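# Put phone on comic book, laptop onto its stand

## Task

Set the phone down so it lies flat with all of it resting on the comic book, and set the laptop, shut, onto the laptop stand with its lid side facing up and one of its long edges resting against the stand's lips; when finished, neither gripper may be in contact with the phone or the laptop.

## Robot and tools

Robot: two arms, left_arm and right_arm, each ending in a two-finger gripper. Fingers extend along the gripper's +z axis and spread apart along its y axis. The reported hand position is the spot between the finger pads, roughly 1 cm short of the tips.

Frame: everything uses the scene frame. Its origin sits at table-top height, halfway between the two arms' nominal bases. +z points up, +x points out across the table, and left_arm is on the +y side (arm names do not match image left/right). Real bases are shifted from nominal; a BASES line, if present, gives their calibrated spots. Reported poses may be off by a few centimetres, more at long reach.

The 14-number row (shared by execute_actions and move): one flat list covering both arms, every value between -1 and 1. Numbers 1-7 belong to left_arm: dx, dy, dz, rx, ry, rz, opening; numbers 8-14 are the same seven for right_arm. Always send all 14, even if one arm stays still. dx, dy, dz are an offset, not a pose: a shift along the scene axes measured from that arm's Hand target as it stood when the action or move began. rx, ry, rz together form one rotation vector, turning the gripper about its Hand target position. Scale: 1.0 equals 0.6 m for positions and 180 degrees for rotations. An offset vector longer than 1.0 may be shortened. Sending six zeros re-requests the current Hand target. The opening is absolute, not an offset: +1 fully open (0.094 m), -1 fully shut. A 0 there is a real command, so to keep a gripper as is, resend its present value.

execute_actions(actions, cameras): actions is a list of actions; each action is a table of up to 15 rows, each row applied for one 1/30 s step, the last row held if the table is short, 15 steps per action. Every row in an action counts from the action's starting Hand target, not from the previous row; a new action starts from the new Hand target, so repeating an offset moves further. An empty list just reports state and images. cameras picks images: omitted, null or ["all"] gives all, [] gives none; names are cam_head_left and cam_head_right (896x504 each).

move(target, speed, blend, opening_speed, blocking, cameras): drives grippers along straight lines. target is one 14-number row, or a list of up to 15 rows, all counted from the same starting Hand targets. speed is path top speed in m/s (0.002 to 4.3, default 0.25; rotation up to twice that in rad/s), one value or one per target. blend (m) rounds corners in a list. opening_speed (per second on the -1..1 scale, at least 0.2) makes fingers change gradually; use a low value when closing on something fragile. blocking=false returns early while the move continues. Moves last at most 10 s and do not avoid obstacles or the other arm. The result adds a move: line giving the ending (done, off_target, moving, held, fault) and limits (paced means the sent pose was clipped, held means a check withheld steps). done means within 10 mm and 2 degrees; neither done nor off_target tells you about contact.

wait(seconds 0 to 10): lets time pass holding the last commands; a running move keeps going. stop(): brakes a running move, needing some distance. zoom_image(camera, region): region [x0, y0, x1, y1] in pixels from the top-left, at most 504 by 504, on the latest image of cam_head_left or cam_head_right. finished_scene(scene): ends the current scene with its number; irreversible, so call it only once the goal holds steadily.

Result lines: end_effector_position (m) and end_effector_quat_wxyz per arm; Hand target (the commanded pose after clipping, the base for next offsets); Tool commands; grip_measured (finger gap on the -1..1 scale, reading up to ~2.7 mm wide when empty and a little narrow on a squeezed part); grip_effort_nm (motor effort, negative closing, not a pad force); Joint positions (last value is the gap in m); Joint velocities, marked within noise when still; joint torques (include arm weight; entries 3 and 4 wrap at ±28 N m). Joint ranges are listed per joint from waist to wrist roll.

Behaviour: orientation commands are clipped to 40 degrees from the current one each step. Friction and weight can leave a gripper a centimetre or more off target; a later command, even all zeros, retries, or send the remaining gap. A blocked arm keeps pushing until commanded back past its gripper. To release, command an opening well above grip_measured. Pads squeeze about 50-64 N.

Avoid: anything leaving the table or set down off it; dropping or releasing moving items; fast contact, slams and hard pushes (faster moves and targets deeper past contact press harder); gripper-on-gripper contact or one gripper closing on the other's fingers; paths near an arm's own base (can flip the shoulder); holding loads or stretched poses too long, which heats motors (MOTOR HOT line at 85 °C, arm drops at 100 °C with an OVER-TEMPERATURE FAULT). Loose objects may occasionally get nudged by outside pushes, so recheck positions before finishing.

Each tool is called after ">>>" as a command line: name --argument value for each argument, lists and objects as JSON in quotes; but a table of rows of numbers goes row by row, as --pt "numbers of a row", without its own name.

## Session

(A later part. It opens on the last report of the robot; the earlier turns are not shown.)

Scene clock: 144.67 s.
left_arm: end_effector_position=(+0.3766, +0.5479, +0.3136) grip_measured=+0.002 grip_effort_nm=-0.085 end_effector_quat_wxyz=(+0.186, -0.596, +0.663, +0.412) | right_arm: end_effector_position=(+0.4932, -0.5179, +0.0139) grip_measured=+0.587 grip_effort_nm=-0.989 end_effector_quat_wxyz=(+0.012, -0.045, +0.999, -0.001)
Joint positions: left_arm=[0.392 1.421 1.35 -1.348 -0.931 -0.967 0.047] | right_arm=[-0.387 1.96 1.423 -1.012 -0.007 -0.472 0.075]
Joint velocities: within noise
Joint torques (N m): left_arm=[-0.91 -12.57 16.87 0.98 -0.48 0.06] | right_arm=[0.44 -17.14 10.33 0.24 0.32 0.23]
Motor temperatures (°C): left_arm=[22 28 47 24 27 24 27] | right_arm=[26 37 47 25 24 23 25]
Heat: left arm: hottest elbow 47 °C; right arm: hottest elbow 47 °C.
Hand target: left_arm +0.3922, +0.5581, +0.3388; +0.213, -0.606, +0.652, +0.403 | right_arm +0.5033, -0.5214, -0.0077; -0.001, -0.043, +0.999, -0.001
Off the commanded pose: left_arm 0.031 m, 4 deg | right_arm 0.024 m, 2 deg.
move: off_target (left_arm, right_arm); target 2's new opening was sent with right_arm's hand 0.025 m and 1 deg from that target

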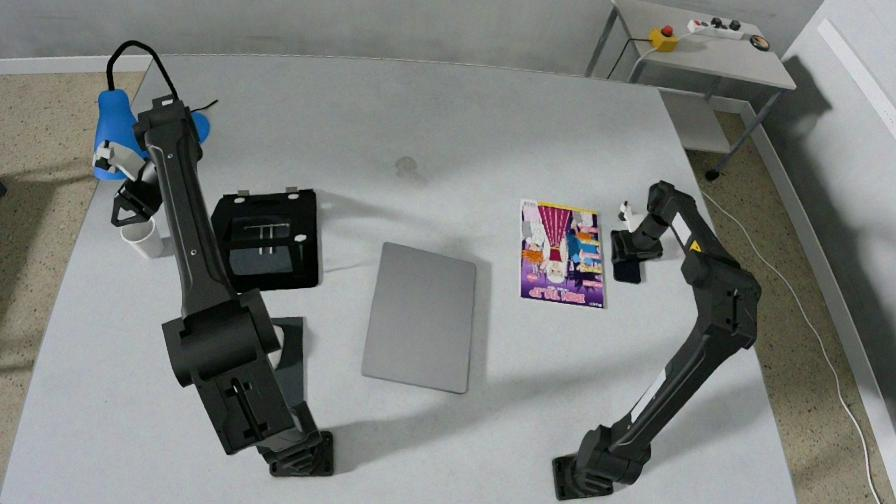

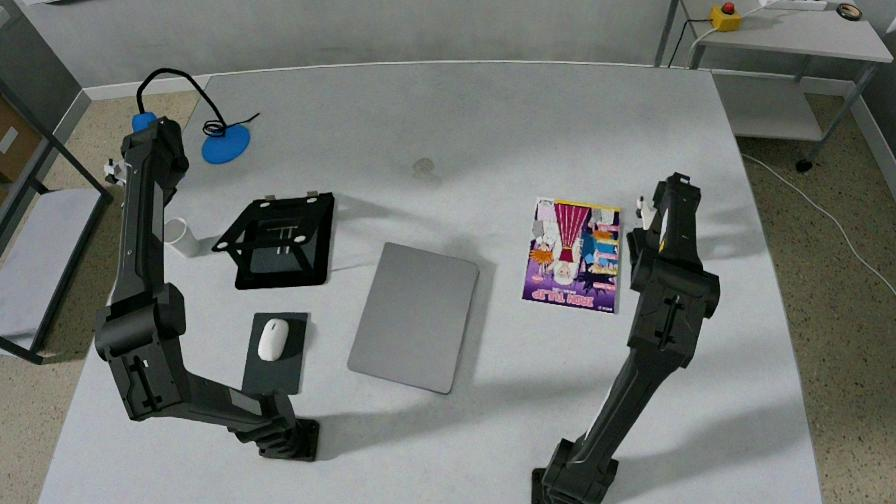

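>>> move --pt "0 0 0 0 0 0 0 0 0 0.0 0 0 0 0.42" --pt "0 0 0 0 0 0 0 0 0 0.18 0 0 0 0.42" --pt "0 0 0 0 0 0 0 0 0.275 0.18 0 0 0 0.42" --speed 0.12

>>> zoom_image --camera "cam_head_left" --region '[490, 170, 650, 330]'

>>> zoom_image --camera "cam_head_right" --region '[490, 170, 650, 330]'

Scene clock: 155.83 s.
left_arm: end_effector_position=(+0.3766, +0.5479, +0.3136) grip_measured=+0.002 grip_effort_nm=-0.085 end_effector_quat_wxyz=(+0.186, -0.596, +0.663, +0.412) | right_arm: end_effector_position=(+0.5027, -0.3583, +0.0885) grip_measured=+0.583 grip_effort_nm=-1.038 end_effector_quat_wxyz=(-0.017, -0.045, +0.999, +0.002)
Joint positions: left_arm=[0.392 1.421 1.35 -1.348 -0.931 -0.967 0.047] | right_arm=[-0.096 1.84 1.455 -1.219 0 -0.181 0.074]
Joint velocities: within noise
Joint torques (N m): left_arm=[-0.67 -12.34 16.87 0.75 -0.46 0.06] | right_arm=[0.67 -23.3 7.39 0.43 0.08 0.22]
Motor temperatures (°C): left_arm=[22 28 47 24 27 23 27] | right_arm=[26 38 48 25 24 23 26]
Heat: left arm: hottest elbow 47 °C; right arm: hottest elbow 48 °C.
Hand target: left_arm +0.3922, +0.5581, +0.3388; +0.213, -0.606, +0.652, +0.403 | right_arm +0.5034, -0.3563, +0.1004; -0.001, -0.043, +0.999, -0.001
Off the commanded pose: left_arm 0.031 m, 4 deg | right_arm 0.012 m, 2 deg.
move: off_target (left_arm, right_arm)

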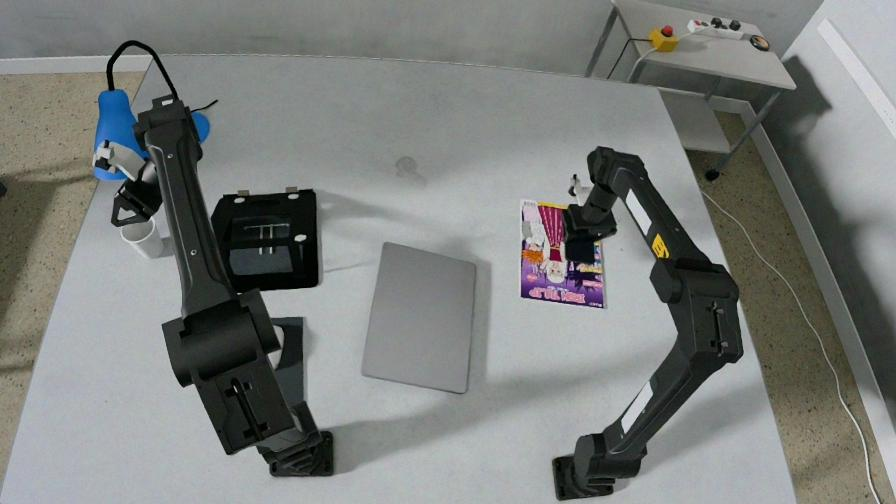

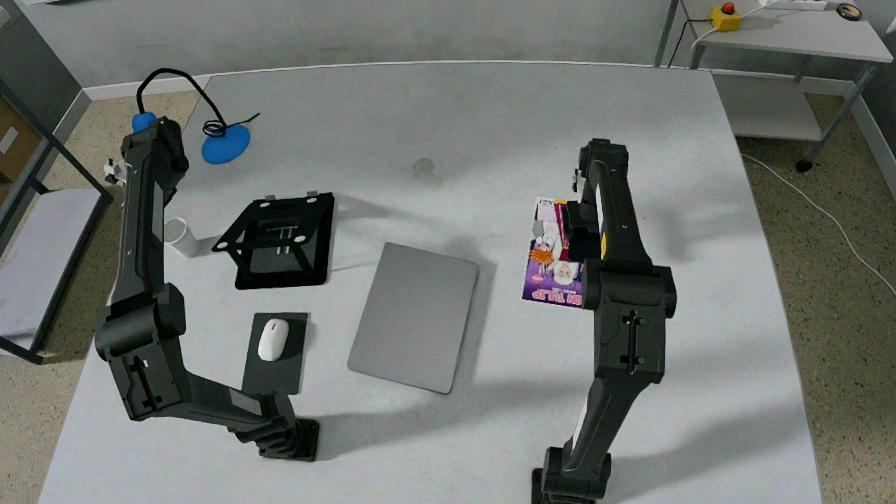

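Scaled by 3.150.

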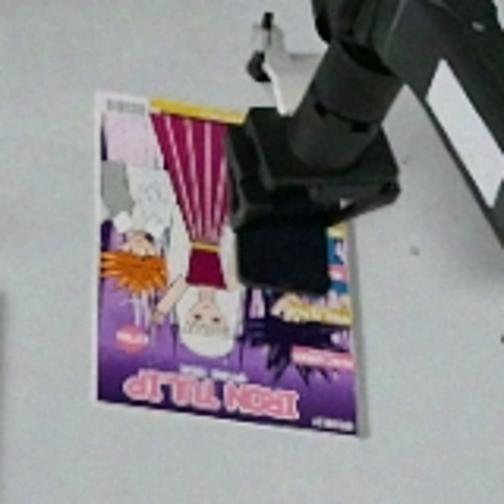

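Scaled by 3.150.

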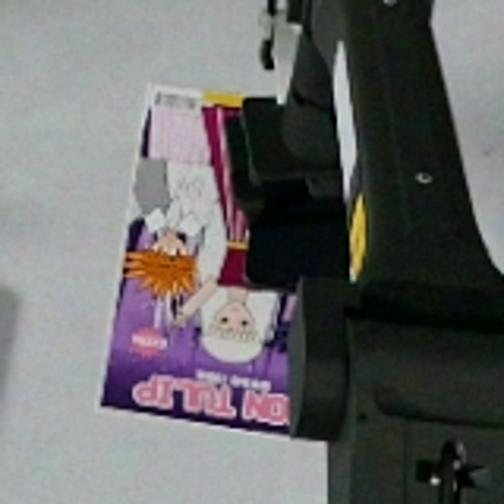

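>>> move --pt "0 0 0 0 0 0 0 -0.033 0.033 0 0 0 0 0.42" --pt "0 0 0 0 0 0 0 -0.033 0.033 -0.15 0 0 0 0.42" --speed '[0.12,0.08]'

>>> zoom_image --camera "cam_head_left" --region '[490, 170, 650, 330]'

Scene clock: 162.40 s.
left_arm: end_effector_position=(+0.3766, +0.5479, +0.3136) grip_measured=+0.002 grip_effort_nm=-0.085 end_effector_quat_wxyz=(+0.186, -0.596, +0.663, +0.412) | right_arm: end_effector_position=(+0.4844, -0.3404, +0.0203) grip_measured=+0.583 grip_effort_nm=-1.043 end_effector_quat_wxyz=(+0.004, -0.043, +0.999, -0.001)
Joint positions: left_arm=[0.392 1.421 1.35 -1.348 -0.931 -0.967 0.047] | right_arm=[-0.065 1.853 1.274 -0.983 0 -0.145 0.074]
Joint velocities: within noise
Joint torques (N m): left_arm=[-0.97 -12.69 17.07 0.87 -0.46 0.02] | right_arm=[1.03 -18.73 6.94 0.53 0.09 0.23]
Motor temperatures (°C): left_arm=[22 28 47 24 27 23 27] | right_arm=[26 38 47 25 24 23 26]
Heat: left arm: hottest elbow 47 °C; right arm: hottest elbow 47 °C.
Hand target: left_arm +0.3922, +0.5581, +0.3388; +0.213, -0.606, +0.652, +0.403 | right_arm +0.4835, -0.3365, +0.0102; -0.001, -0.043, +0.999, -0.001
Off the commanded pose: left_arm 0.031 m, 4 deg | right_arm 0.011 m, 1 deg.
move: off_target (left_arm, right_arm)

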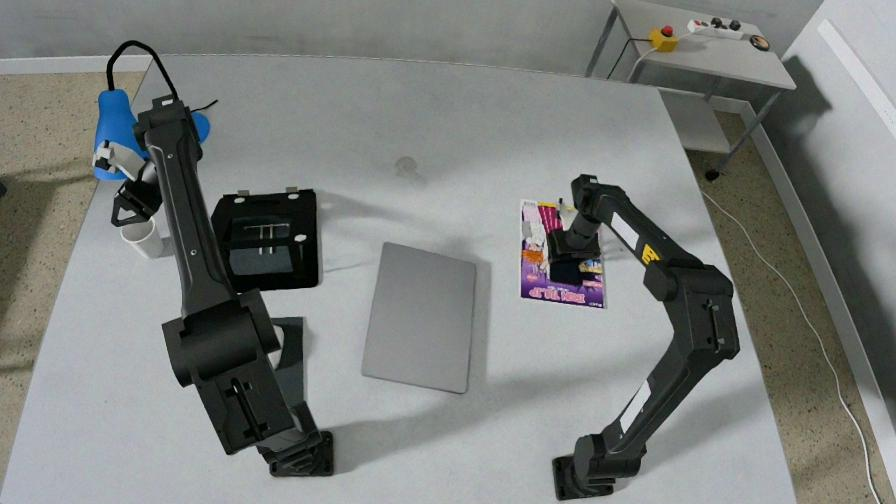

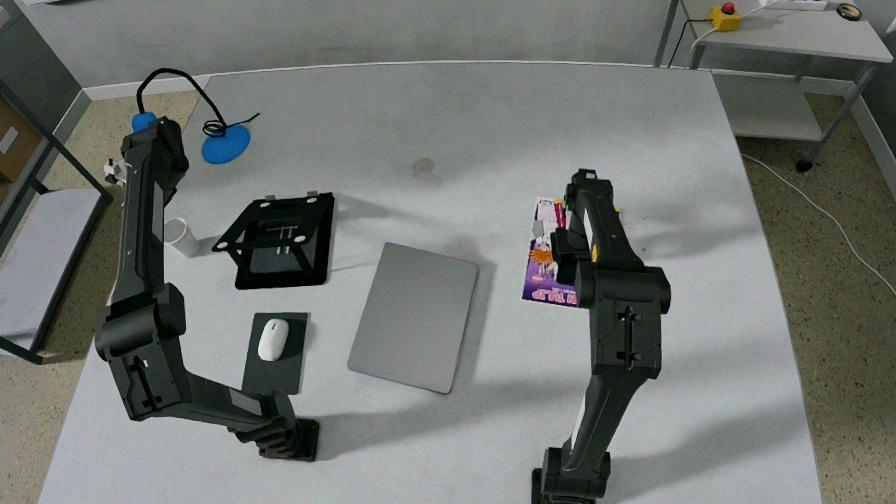

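Scaled by 3.150.

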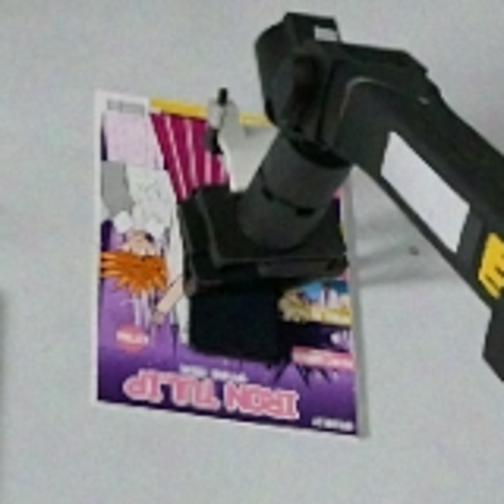

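>>> move --pt "0 0 0 0 0 0 0 0 0 -0.02 0 0 0 0.42" --pt "0 0 0 0 0 0 0 0 0 -0.02 0 0 0 0.9" --pt "0 0 0 0 0 0 0 0 0 0.3 0 0 0 0.9" --speed '[0.05,0.05,0.12]' --opening_speed 0.4

>>> zoom_image --camera "cam_head_left" --region '[490, 170, 650, 330]'

Scene clock: 169.43 s.
left_arm: end_effector_position=(+0.3766, +0.5479, +0.3136) grip_measured=+0.002 grip_effort_nm=-0.081 end_effector_quat_wxyz=(+0.186, -0.596, +0.663, +0.412) | right_arm: end_effector_position=(+0.4672, -0.3398, +0.1677) grip_measured=+0.899 grip_effort_nm=0.066 end_effector_quat_wxyz=(-0.026, -0.042, +0.999, +0.001)
Joint positions: left_arm=[0.392 1.421 1.35 -1.348 -0.931 -0.967 0.047] | right_arm=[-0.065 1.697 1.475 -1.4 0.002 -0.144 0.089]
Joint velocities: within noise
Joint torques (N m): left_arm=[-0.97 -13.04 16.96 0.99 -0.48 0.05] | right_arm=[0.97 -19.14 12.42 -0.27 -0.02 0.21]
Motor temperatures (°C): left_arm=[22 28 47 24 27 23 27] | right_arm=[26 38 46 25 24 23 26]
Heat: left arm: hottest elbow 47 °C; right arm: hottest elbow 46 °C.
Hand target: left_arm +0.3922, +0.5581, +0.3388; +0.213, -0.606, +0.652, +0.403 | right_arm +0.4835, -0.3365, +0.1903; -0.001, -0.043, +0.999, -0.001
Off the commanded pose: left_arm 0.031 m, 4 deg | right_arm 0.028 m, 3 deg.
move: off_target (left_arm, right_arm); target 2's new opening was sent with right_arm's hand 0.021 m and 2 deg from that target

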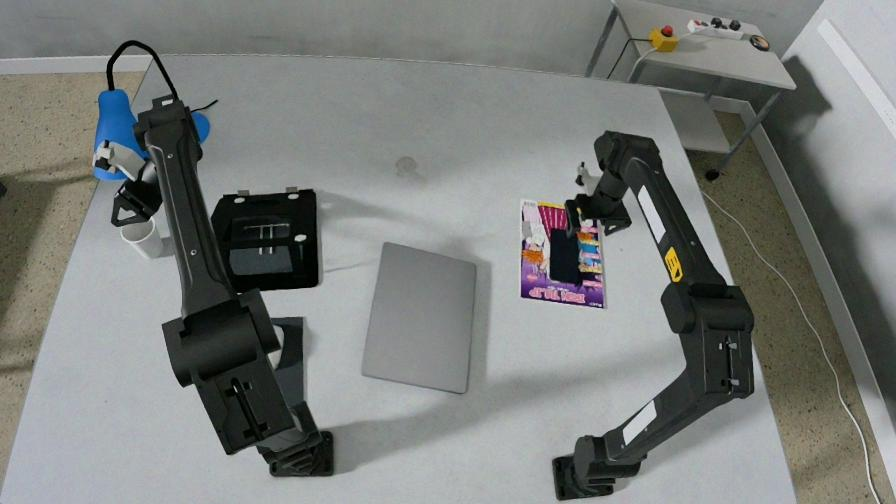

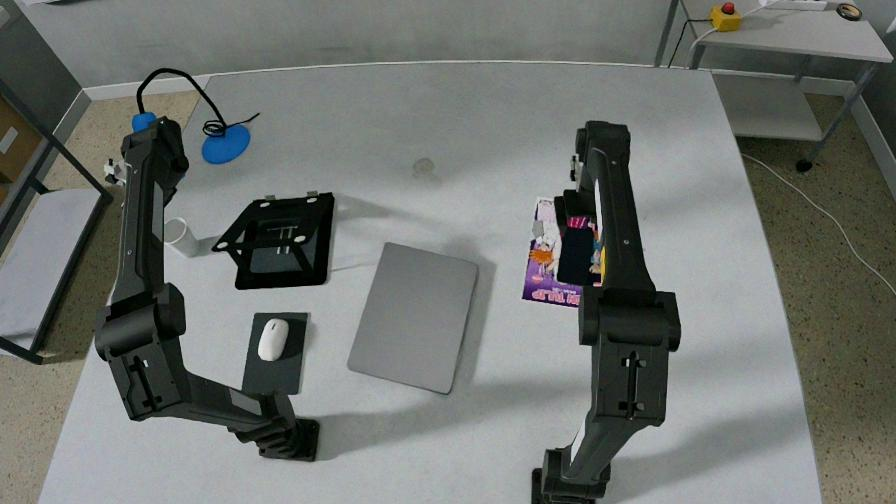

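Scaled by 3.150.

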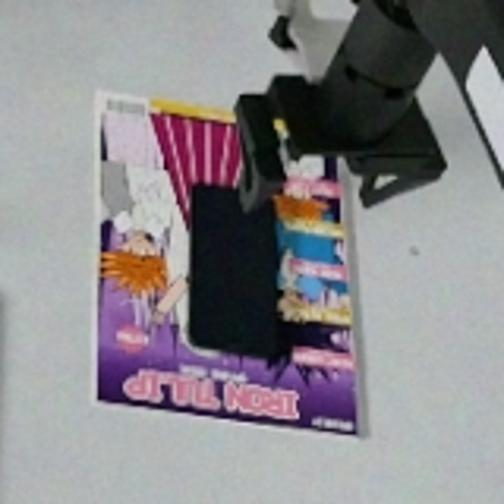

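>>> move --pt "-0.037 -0.38 -0.065 -0.291 0.154 -0.438 0 0 0 0 0 0 0 0.9" --pt "-0.07 -0.697 -0.348 -0.503 0.0106 -0.544 0 0 0 0.15 0 0 0 0.9" --speed 0.25

>>> zoom_image --camera "cam_head_left" --region '[300, 200, 500, 400]'

>>> zoom_image --camera "cam_head_right" --region '[300, 200, 500, 400]'

Scene clock: 243.03 s.
left_arm: end_effector_position=(+0.3521, +0.1450, +0.1338) grip_measured=+0.002 grip_effort_nm=-0.081 end_effector_quat_wxyz=(-0.027, +0.064, +0.922, -0.381) | right_arm: end_effector_position=(+0.4717, -0.3400, +0.2532) grip_measured=+0.899 grip_effort_nm=0.066 end_effector_quat_wxyz=(-0.030, -0.042, +0.999, +0.002)
Joint positions: left_arm=[0.039 1.392 0.879 -1.262 0.763 0.288 0.047] | right_arm=[-0.065 1.69 1.691 -1.632 0.002 -0.144 0.089]
Joint velocities: within noise
Joint torques (N m): left_arm=[-2.67 -9.99 8.06 0.42 0.57 0.15] | right_arm=[0.91 -20.07 13 -0.16 -0.02 0.21]
Motor temperatures (°C): left_arm=[22 27 48 24 27 23 27] | right_arm=[26 39 52 25 24 23 25]
Heat: left arm: hottest elbow 48 °C; right arm: hottest elbow 52 °C.
Hand target: left_arm +0.3503, +0.1400, +0.1300; -0.030, +0.072, +0.920, -0.383 | right_arm +0.4834, -0.3365, +0.2803; -0.001, -0.043, +0.999, -0.001
Off the commanded pose: left_arm 0.007 m, 1 deg | right_arm 0.030 m, 3 deg.
move: off_target (right_arm)

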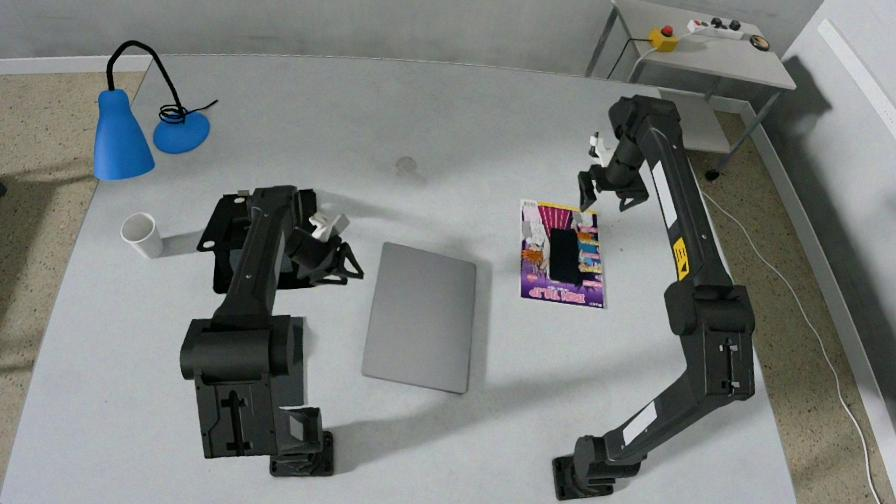

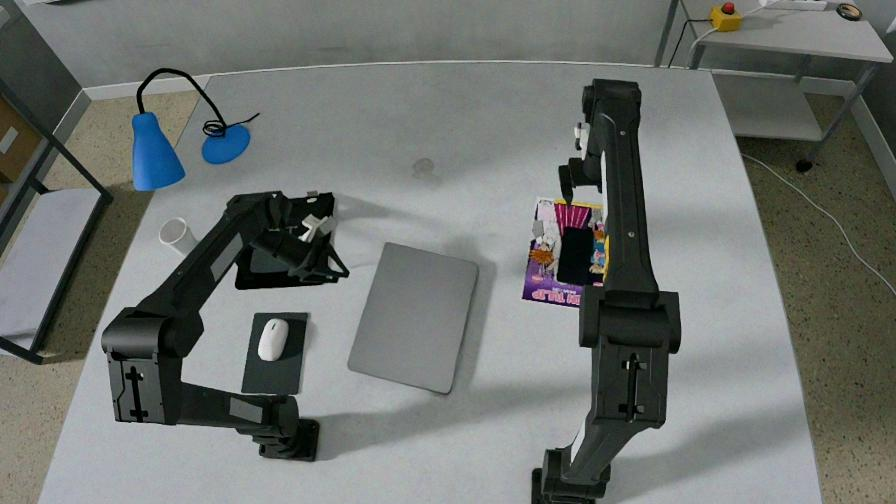

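Scaled by 2.520.

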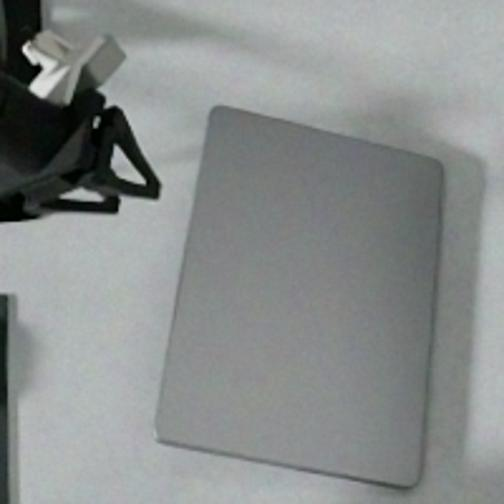

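Scaled by 2.520.

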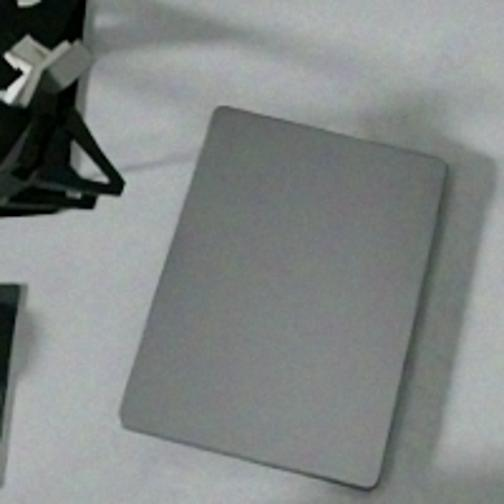

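>>> move --pt "-0.1 -0.02 0 0 0 0 0 0 0 0 0 0 0 0.9" --pt "-0.1 -0.03 -0.15 0 0 0 0 0 0 0 0 0 0 0.9" --speed 0.15

>>> zoom_image --camera "cam_head_left" --region '[320, 240, 440, 360]'

>>> zoom_image --camera "cam_head_right" --region '[300, 240, 420, 360]'

Scene clock: 253.00 s.
left_arm: end_effector_position=(+0.2934, +0.1261, +0.0441) grip_measured=+0.002 grip_effort_nm=-0.081 end_effector_quat_wxyz=(-0.024, +0.071, +0.921, -0.382) | right_arm: end_effector_position=(+0.4716, -0.3400, +0.2532) grip_measured=+0.899 grip_effort_nm=0.066 end_effector_quat_wxyz=(-0.030, -0.042, +0.999, +0.002)
Joint positions: left_arm=[-0.013 1.408 0.598 -0.914 0.774 0.232 0.047] | right_arm=[-0.065 1.69 1.691 -1.632 0.002 -0.144 0.089]
Joint velocities: within noise
Joint torques (N m): left_arm=[-2.96 -8.59 6.01 0.59 0.53 -0.01] | right_arm=[1.03 -20.07 13 -0.31 -0.02 0.21]
Motor temperatures (°C): left_arm=[22 27 46 24 27 23 27] | right_arm=[26 38 53 25 24 23 25]
Heat: left arm: hottest elbow 46 °C; right arm: hottest elbow 53 °C.
Hand target: left_arm +0.2903, +0.1219, +0.0401; -0.030, +0.072, +0.920, -0.383 | right_arm +0.4834, -0.3365, +0.2803; -0.001, -0.043, +0.999, -0.001
Off the commanded pose: left_arm 0.007 m, 1 deg | right_arm 0.030 m, 3 deg.
move: off_target (right_arm)

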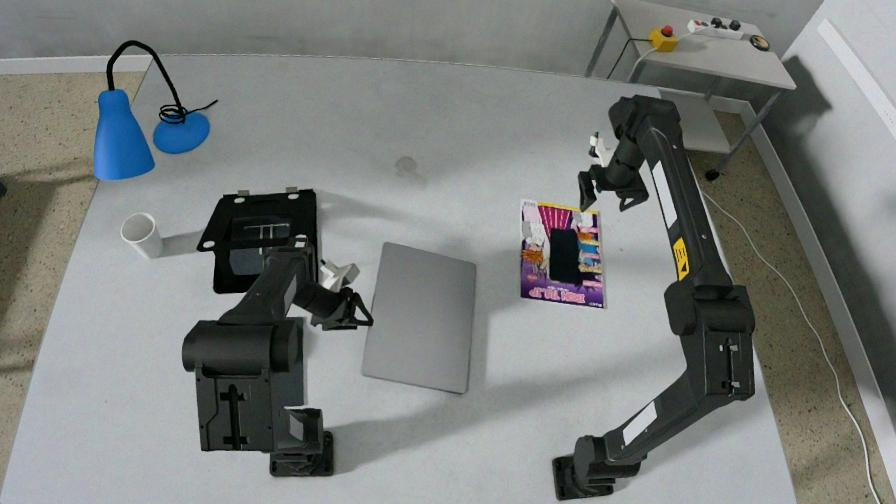

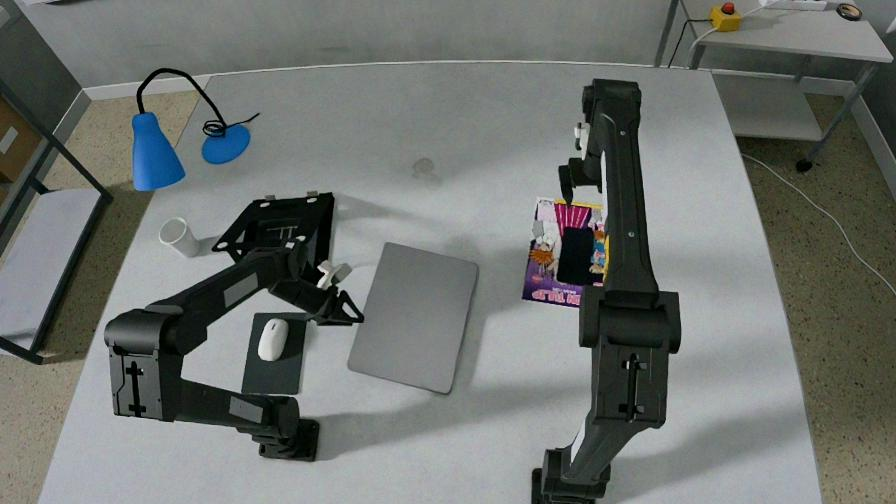

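Scaled by 4.200.

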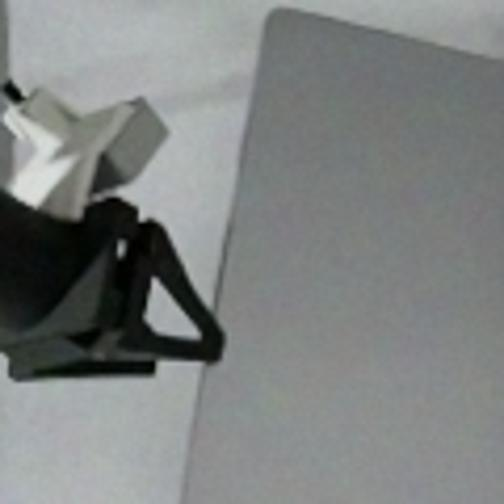

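Scaled by 4.200.

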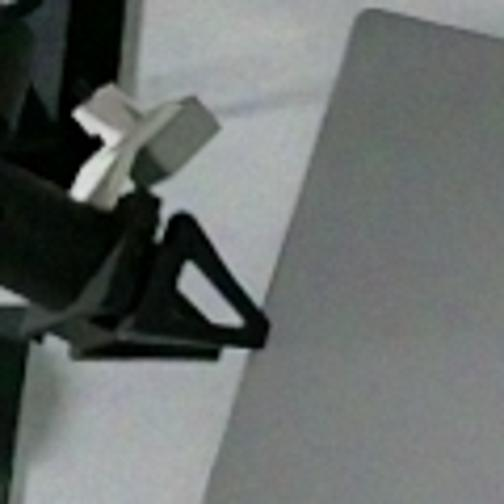

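>>> move --pt "0 -0.02 -0.035 0 0 0 0 0 0 0 0 0 0 0.9" --pt "0 -0.035 -0.04 0 0 0 0 0 0 0 0 0 0 0.9" --speed 0.08

>>> zoom_image --camera "cam_head_left" --region '[320, 240, 440, 360]'

>>> zoom_image --camera "cam_head_right" --region '[300, 240, 420, 360]'

Scene clock: 258.97 s.
left_arm: end_effector_position=(+0.2986, +0.1062, +0.0272) grip_measured=+0.002 grip_effort_nm=-0.085 end_effector_quat_wxyz=(-0.015, +0.071, +0.919, -0.387) | right_arm: end_effector_position=(+0.4716, -0.3400, +0.2532) grip_measured=+0.899 grip_effort_nm=0.071 end_effector_quat_wxyz=(-0.030, -0.042, +0.999, +0.002)
Joint positions: left_arm=[-0.079 1.448 0.572 -0.762 0.792 0.132 0.047] | right_arm=[-0.065 1.69 1.691 -1.632 0.002 -0.144 0.089]
Joint velocities: within noise
Joint torques (N m): left_arm=[-2.9 -7.53 5.2 1.02 0.2 0.01] | right_arm=[0.91 -20.01 13 -0.31 -0.02 0.21]
Motor temperatures (°C): left_arm=[22 27 45 24 27 23 27] | right_arm=[26 38 53 25 24 23 25]
Heat: left arm: hottest elbow 45 °C; right arm: hottest elbow 53 °C.
Hand target: left_arm +0.2902, +0.1010, +0.0160; -0.030, +0.072, +0.920, -0.383 | right_arm +0.4834, -0.3365, +0.2803; -0.001, -0.043, +0.999, -0.001
Off the commanded pose: left_arm 0.015 m, 2 deg | right_arm 0.030 m, 3 deg.
move: off_target (left_arm, right_arm)

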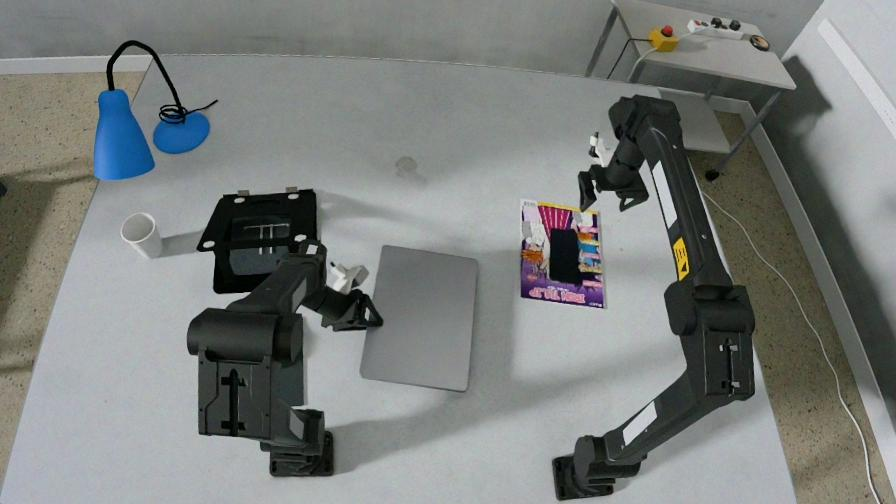

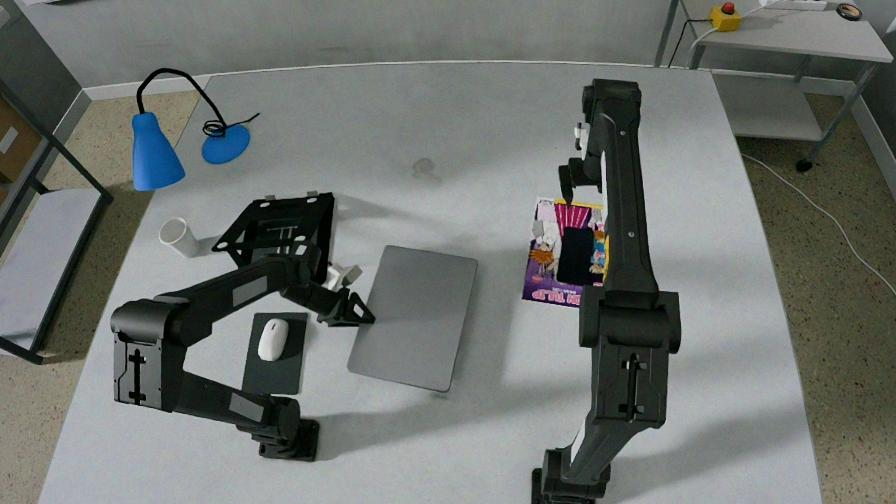

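Scaled by 4.200.

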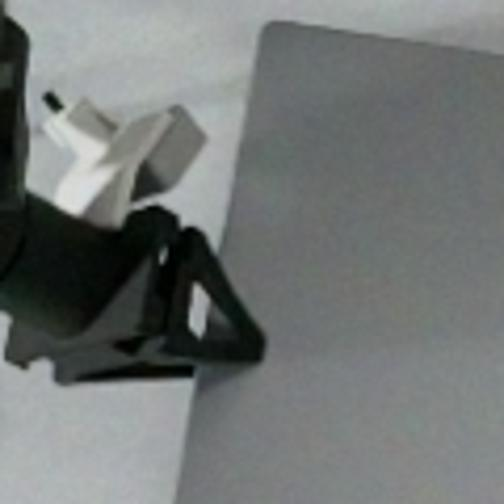

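Scaled by 4.200.

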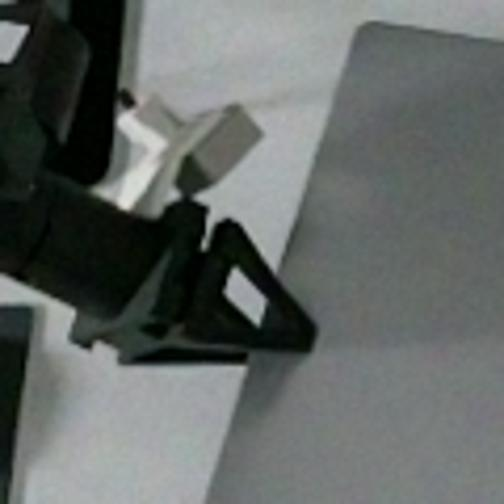

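>>> move --target '[0,-0.01,-0.01,0,0,0,-0.7,0,0,0,0,0,0,0.9]' --speed 0.03 --opening_speed 0.25

>>> zoom_image --camera "cam_head_left" --region '[320, 240, 440, 360]'

>>> zoom_image --camera "cam_head_right" --region '[300, 240, 420, 360]'

Scene clock: 265.33 s.
left_arm: end_effector_position=(+0.2990, +0.0967, +0.0301) grip_measured=-0.382 grip_effort_nm=-1.009 end_effector_quat_wxyz=(-0.013, +0.072, +0.913, -0.402) | right_arm: end_effector_position=(+0.4716, -0.3400, +0.2532) grip_measured=+0.899 grip_effort_nm=0.066 end_effector_quat_wxyz=(-0.030, -0.042, +0.999, +0.002)
Joint positions: left_arm=[-0.099 1.448 0.568 -0.735 0.826 0.106 0.029] | right_arm=[-0.065 1.69 1.691 -1.632 0.002 -0.144 0.089]
Joint velocities: within noise
Joint torques (N m): left_arm=[-3.55 -6.07 4.71 1.39 -1.03 -0.07] | right_arm=[0.91 -20.07 13 -0.32 -0.02 0.2]
Motor temperatures (°C): left_arm=[22 27 44 24 27 23 27] | right_arm=[26 38 53 25 24 23 25]
Heat: left arm: hottest elbow 44 °C; right arm: hottest elbow 53 °C.
Hand target: left_arm +0.2902, +0.0950, +0.0100; -0.030, +0.072, +0.920, -0.383 | right_arm +0.4834, -0.3365, +0.2803; -0.001, -0.043, +0.999, -0.001
Off the commanded pose: left_arm 0.022 m, 3 deg | right_arm 0.030 m, 3 deg.
move: off_target (left_arm, right_arm)

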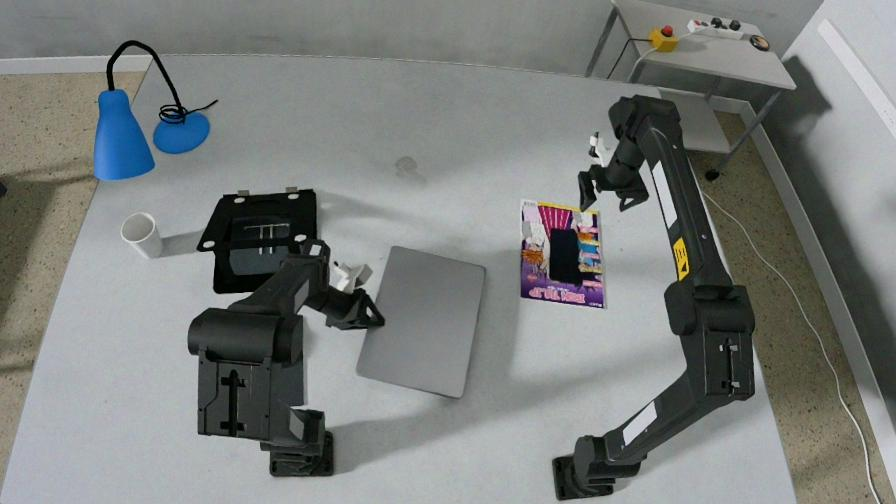

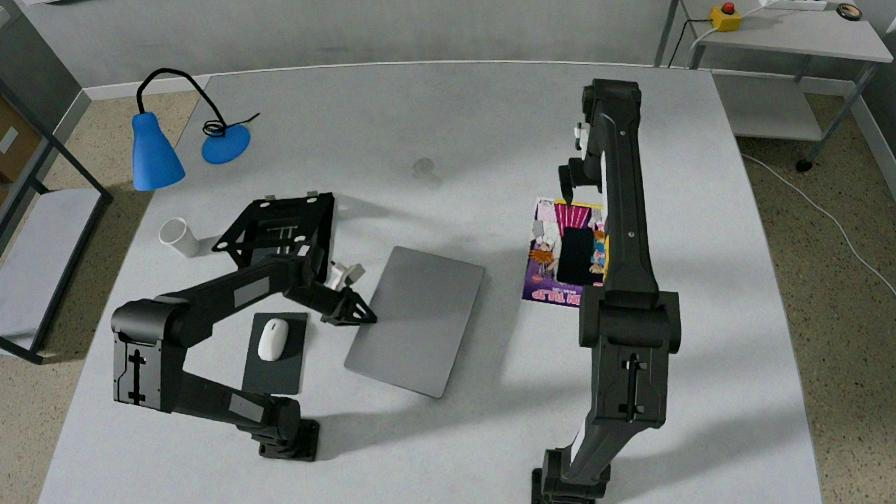

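Scaled by 4.200.

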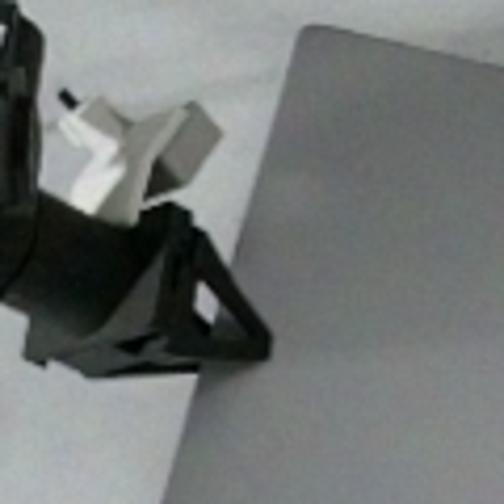

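Scaled by 4.200.

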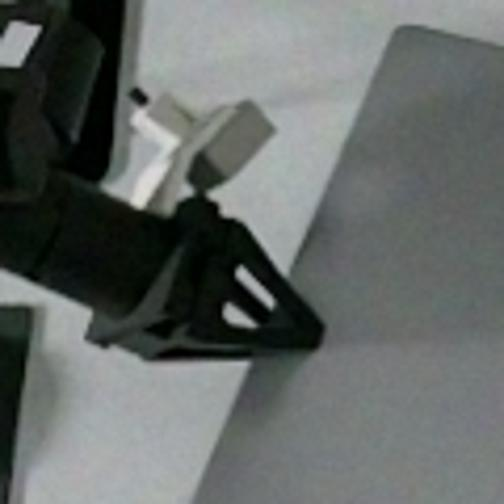

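>>> move --target '[0,0.0,0.12,0,0,0,-0.8,0,0,0,0,0,0,0.9]' --speed 0.04

>>> zoom_image --camera "cam_head_left" --region '[320, 220, 500, 400]'

>>> zoom_image --camera "cam_head_right" --region '[320, 220, 500, 400]'

Scene clock: 271.23 s.
left_arm: end_effector_position=(+0.2719, +0.1001, +0.0597) grip_measured=-0.528 grip_effort_nm=-0.994 end_effector_quat_wxyz=(-0.049, +0.057, +0.920, -0.385) | right_arm: end_effector_position=(+0.4716, -0.3400, +0.2532) grip_measured=+0.899 grip_effort_nm=0.061 end_effector_quat_wxyz=(-0.030, -0.042, +0.999, +0.002)
Joint positions: left_arm=[-0.109 1.323 0.57 -0.929 0.792 0.09 0.022] | right_arm=[-0.065 1.69 1.691 -1.632 0.002 -0.144 0.089]
Joint velocities: within noise
Joint torques (N m): left_arm=[-2.37 -9.52 12.53 -0.9 0.26 -0.03] | right_arm=[0.97 -19.96 13 -0.29 -0.02 0.22]
Motor temperatures (°C): left_arm=[22 27 44 24 28 23 27] | right_arm=[26 38 53 25 24 23 25]
Heat: left arm: hottest elbow 44 °C; right arm: hottest elbow 53 °C.
Hand target: left_arm +0.2902, +0.0949, +0.0820; -0.030, +0.072, +0.920, -0.383 | right_arm +0.4834, -0.3365, +0.2803; -0.001, -0.043, +0.999, -0.001
Off the commanded pose: left_arm 0.029 m, 3 deg | right_arm 0.030 m, 3 deg.
move: off_target (left_arm, right_arm)

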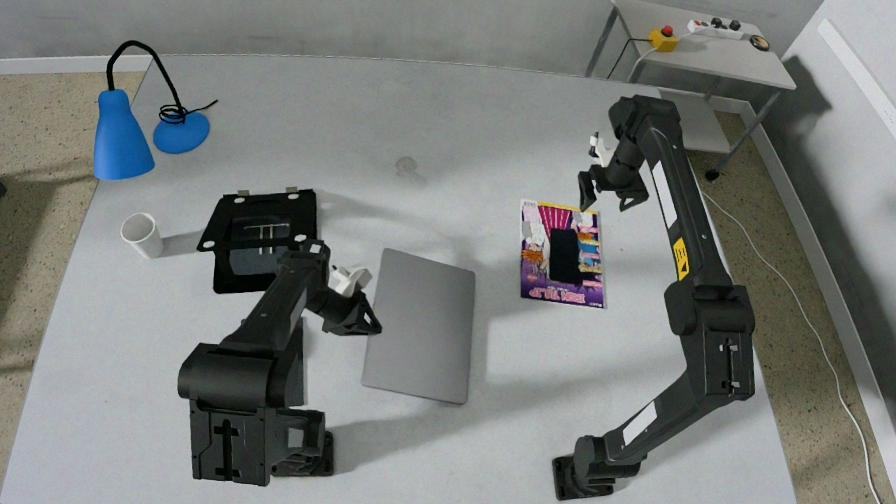

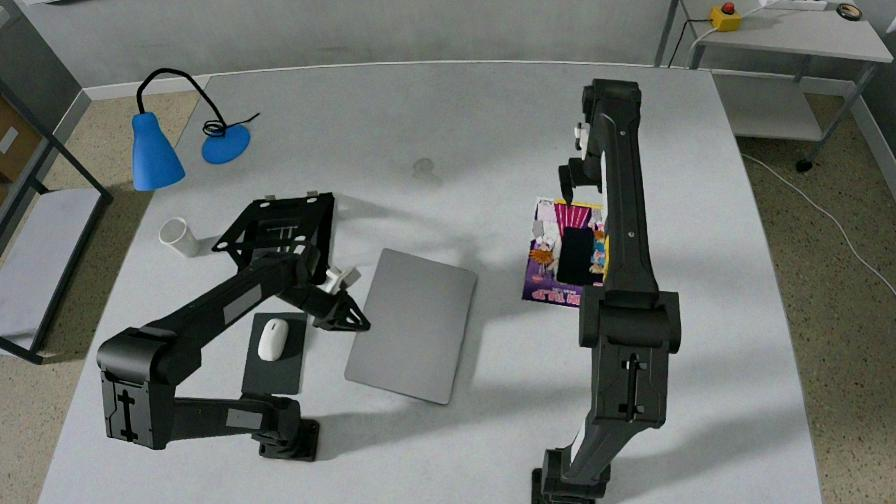

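Scaled by 2.800.

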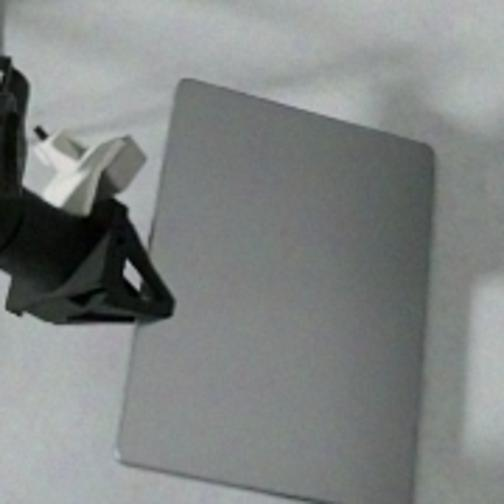

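Scaled by 2.800.

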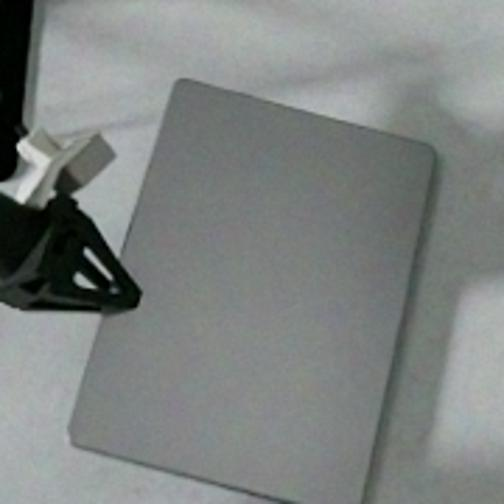

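>>> move --target '[0.03,-0.03,0.085,-0.066,0.0104,0,-0.9,0,0,0,0,0,0,0.9]' --speed 0.05

>>> zoom_image --camera "cam_head_left" --region '[320, 220, 500, 400]'

>>> zoom_image --camera "cam_head_right" --region '[320, 220, 500, 400]'

Scene clock: 280.83 s.
left_arm: end_effector_position=(+0.2684, +0.0823, +0.0994) grip_measured=-0.643 grip_effort_nm=-0.999 end_effector_quat_wxyz=(-0.075, +0.060, +0.882, -0.461) | right_arm: end_effector_position=(+0.4716, -0.3400, +0.2532) grip_measured=+0.899 grip_effort_nm=0.066 end_effector_quat_wxyz=(-0.030, -0.042, +0.999, +0.002)
Joint positions: left_arm=[-0.109 1.322 0.623 -1.087 0.956 0.167 0.017] | right_arm=[-0.065 1.69 1.691 -1.632 0.002 -0.144 0.089]
Joint velocities: within noise
Joint torques (N m): left_arm=[-1.08 -8.82 16.13 -0.66 1.93 -0.02] | right_arm=[1.08 -20.13 12.97 -0.29 -0.01 0.21]
Motor temperatures (°C): left_arm=[22 27 44 24 28 23 27] | right_arm=[26 38 54 25 24 23 25]
Heat: left arm: hottest elbow 44 °C; right arm: hottest elbow 54 °C.
Hand target: left_arm +0.3081, +0.0769, +0.1330; -0.038, +0.068, +0.875, -0.477 | right_arm +0.4834, -0.3365, +0.2803; -0.001, -0.043, +0.999, -0.001
Off the commanded pose: left_arm 0.052 m, 5 deg | right_arm 0.030 m, 3 deg.
move: off_target (left_arm, right_arm)

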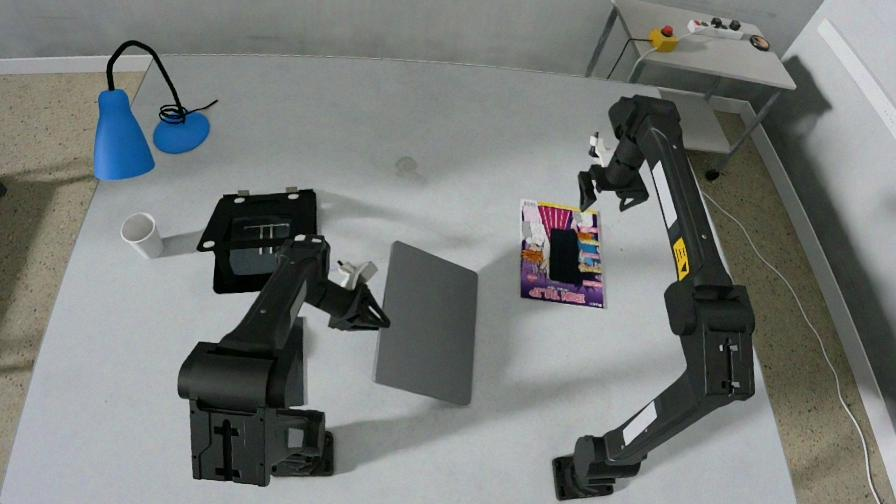

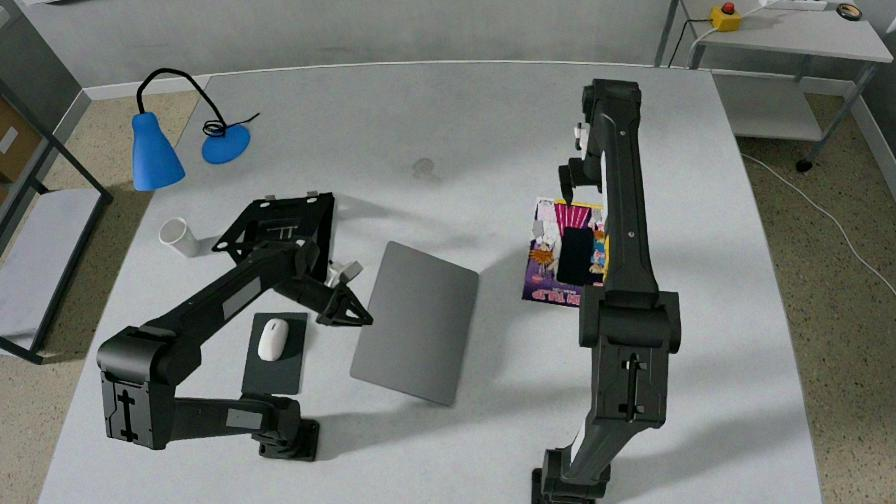

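Scaled by 2.800.

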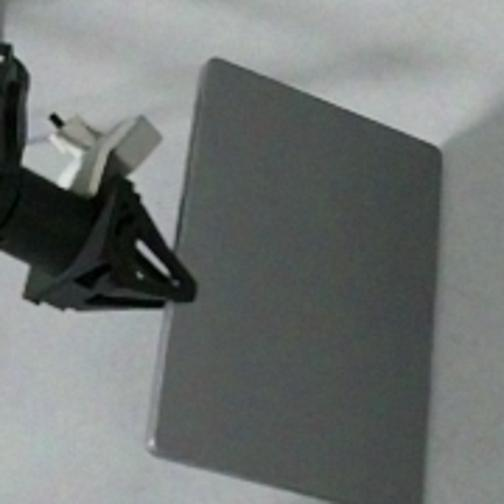

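Scaled by 2.800.

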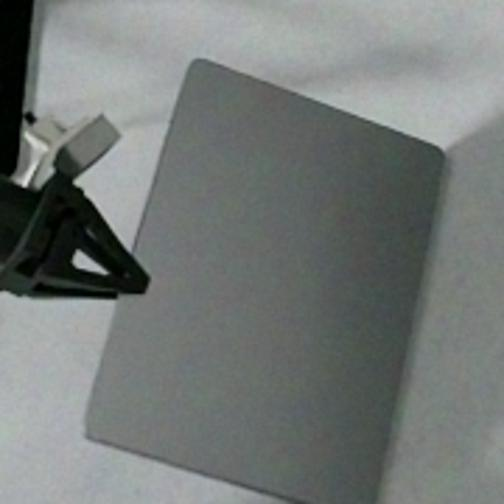

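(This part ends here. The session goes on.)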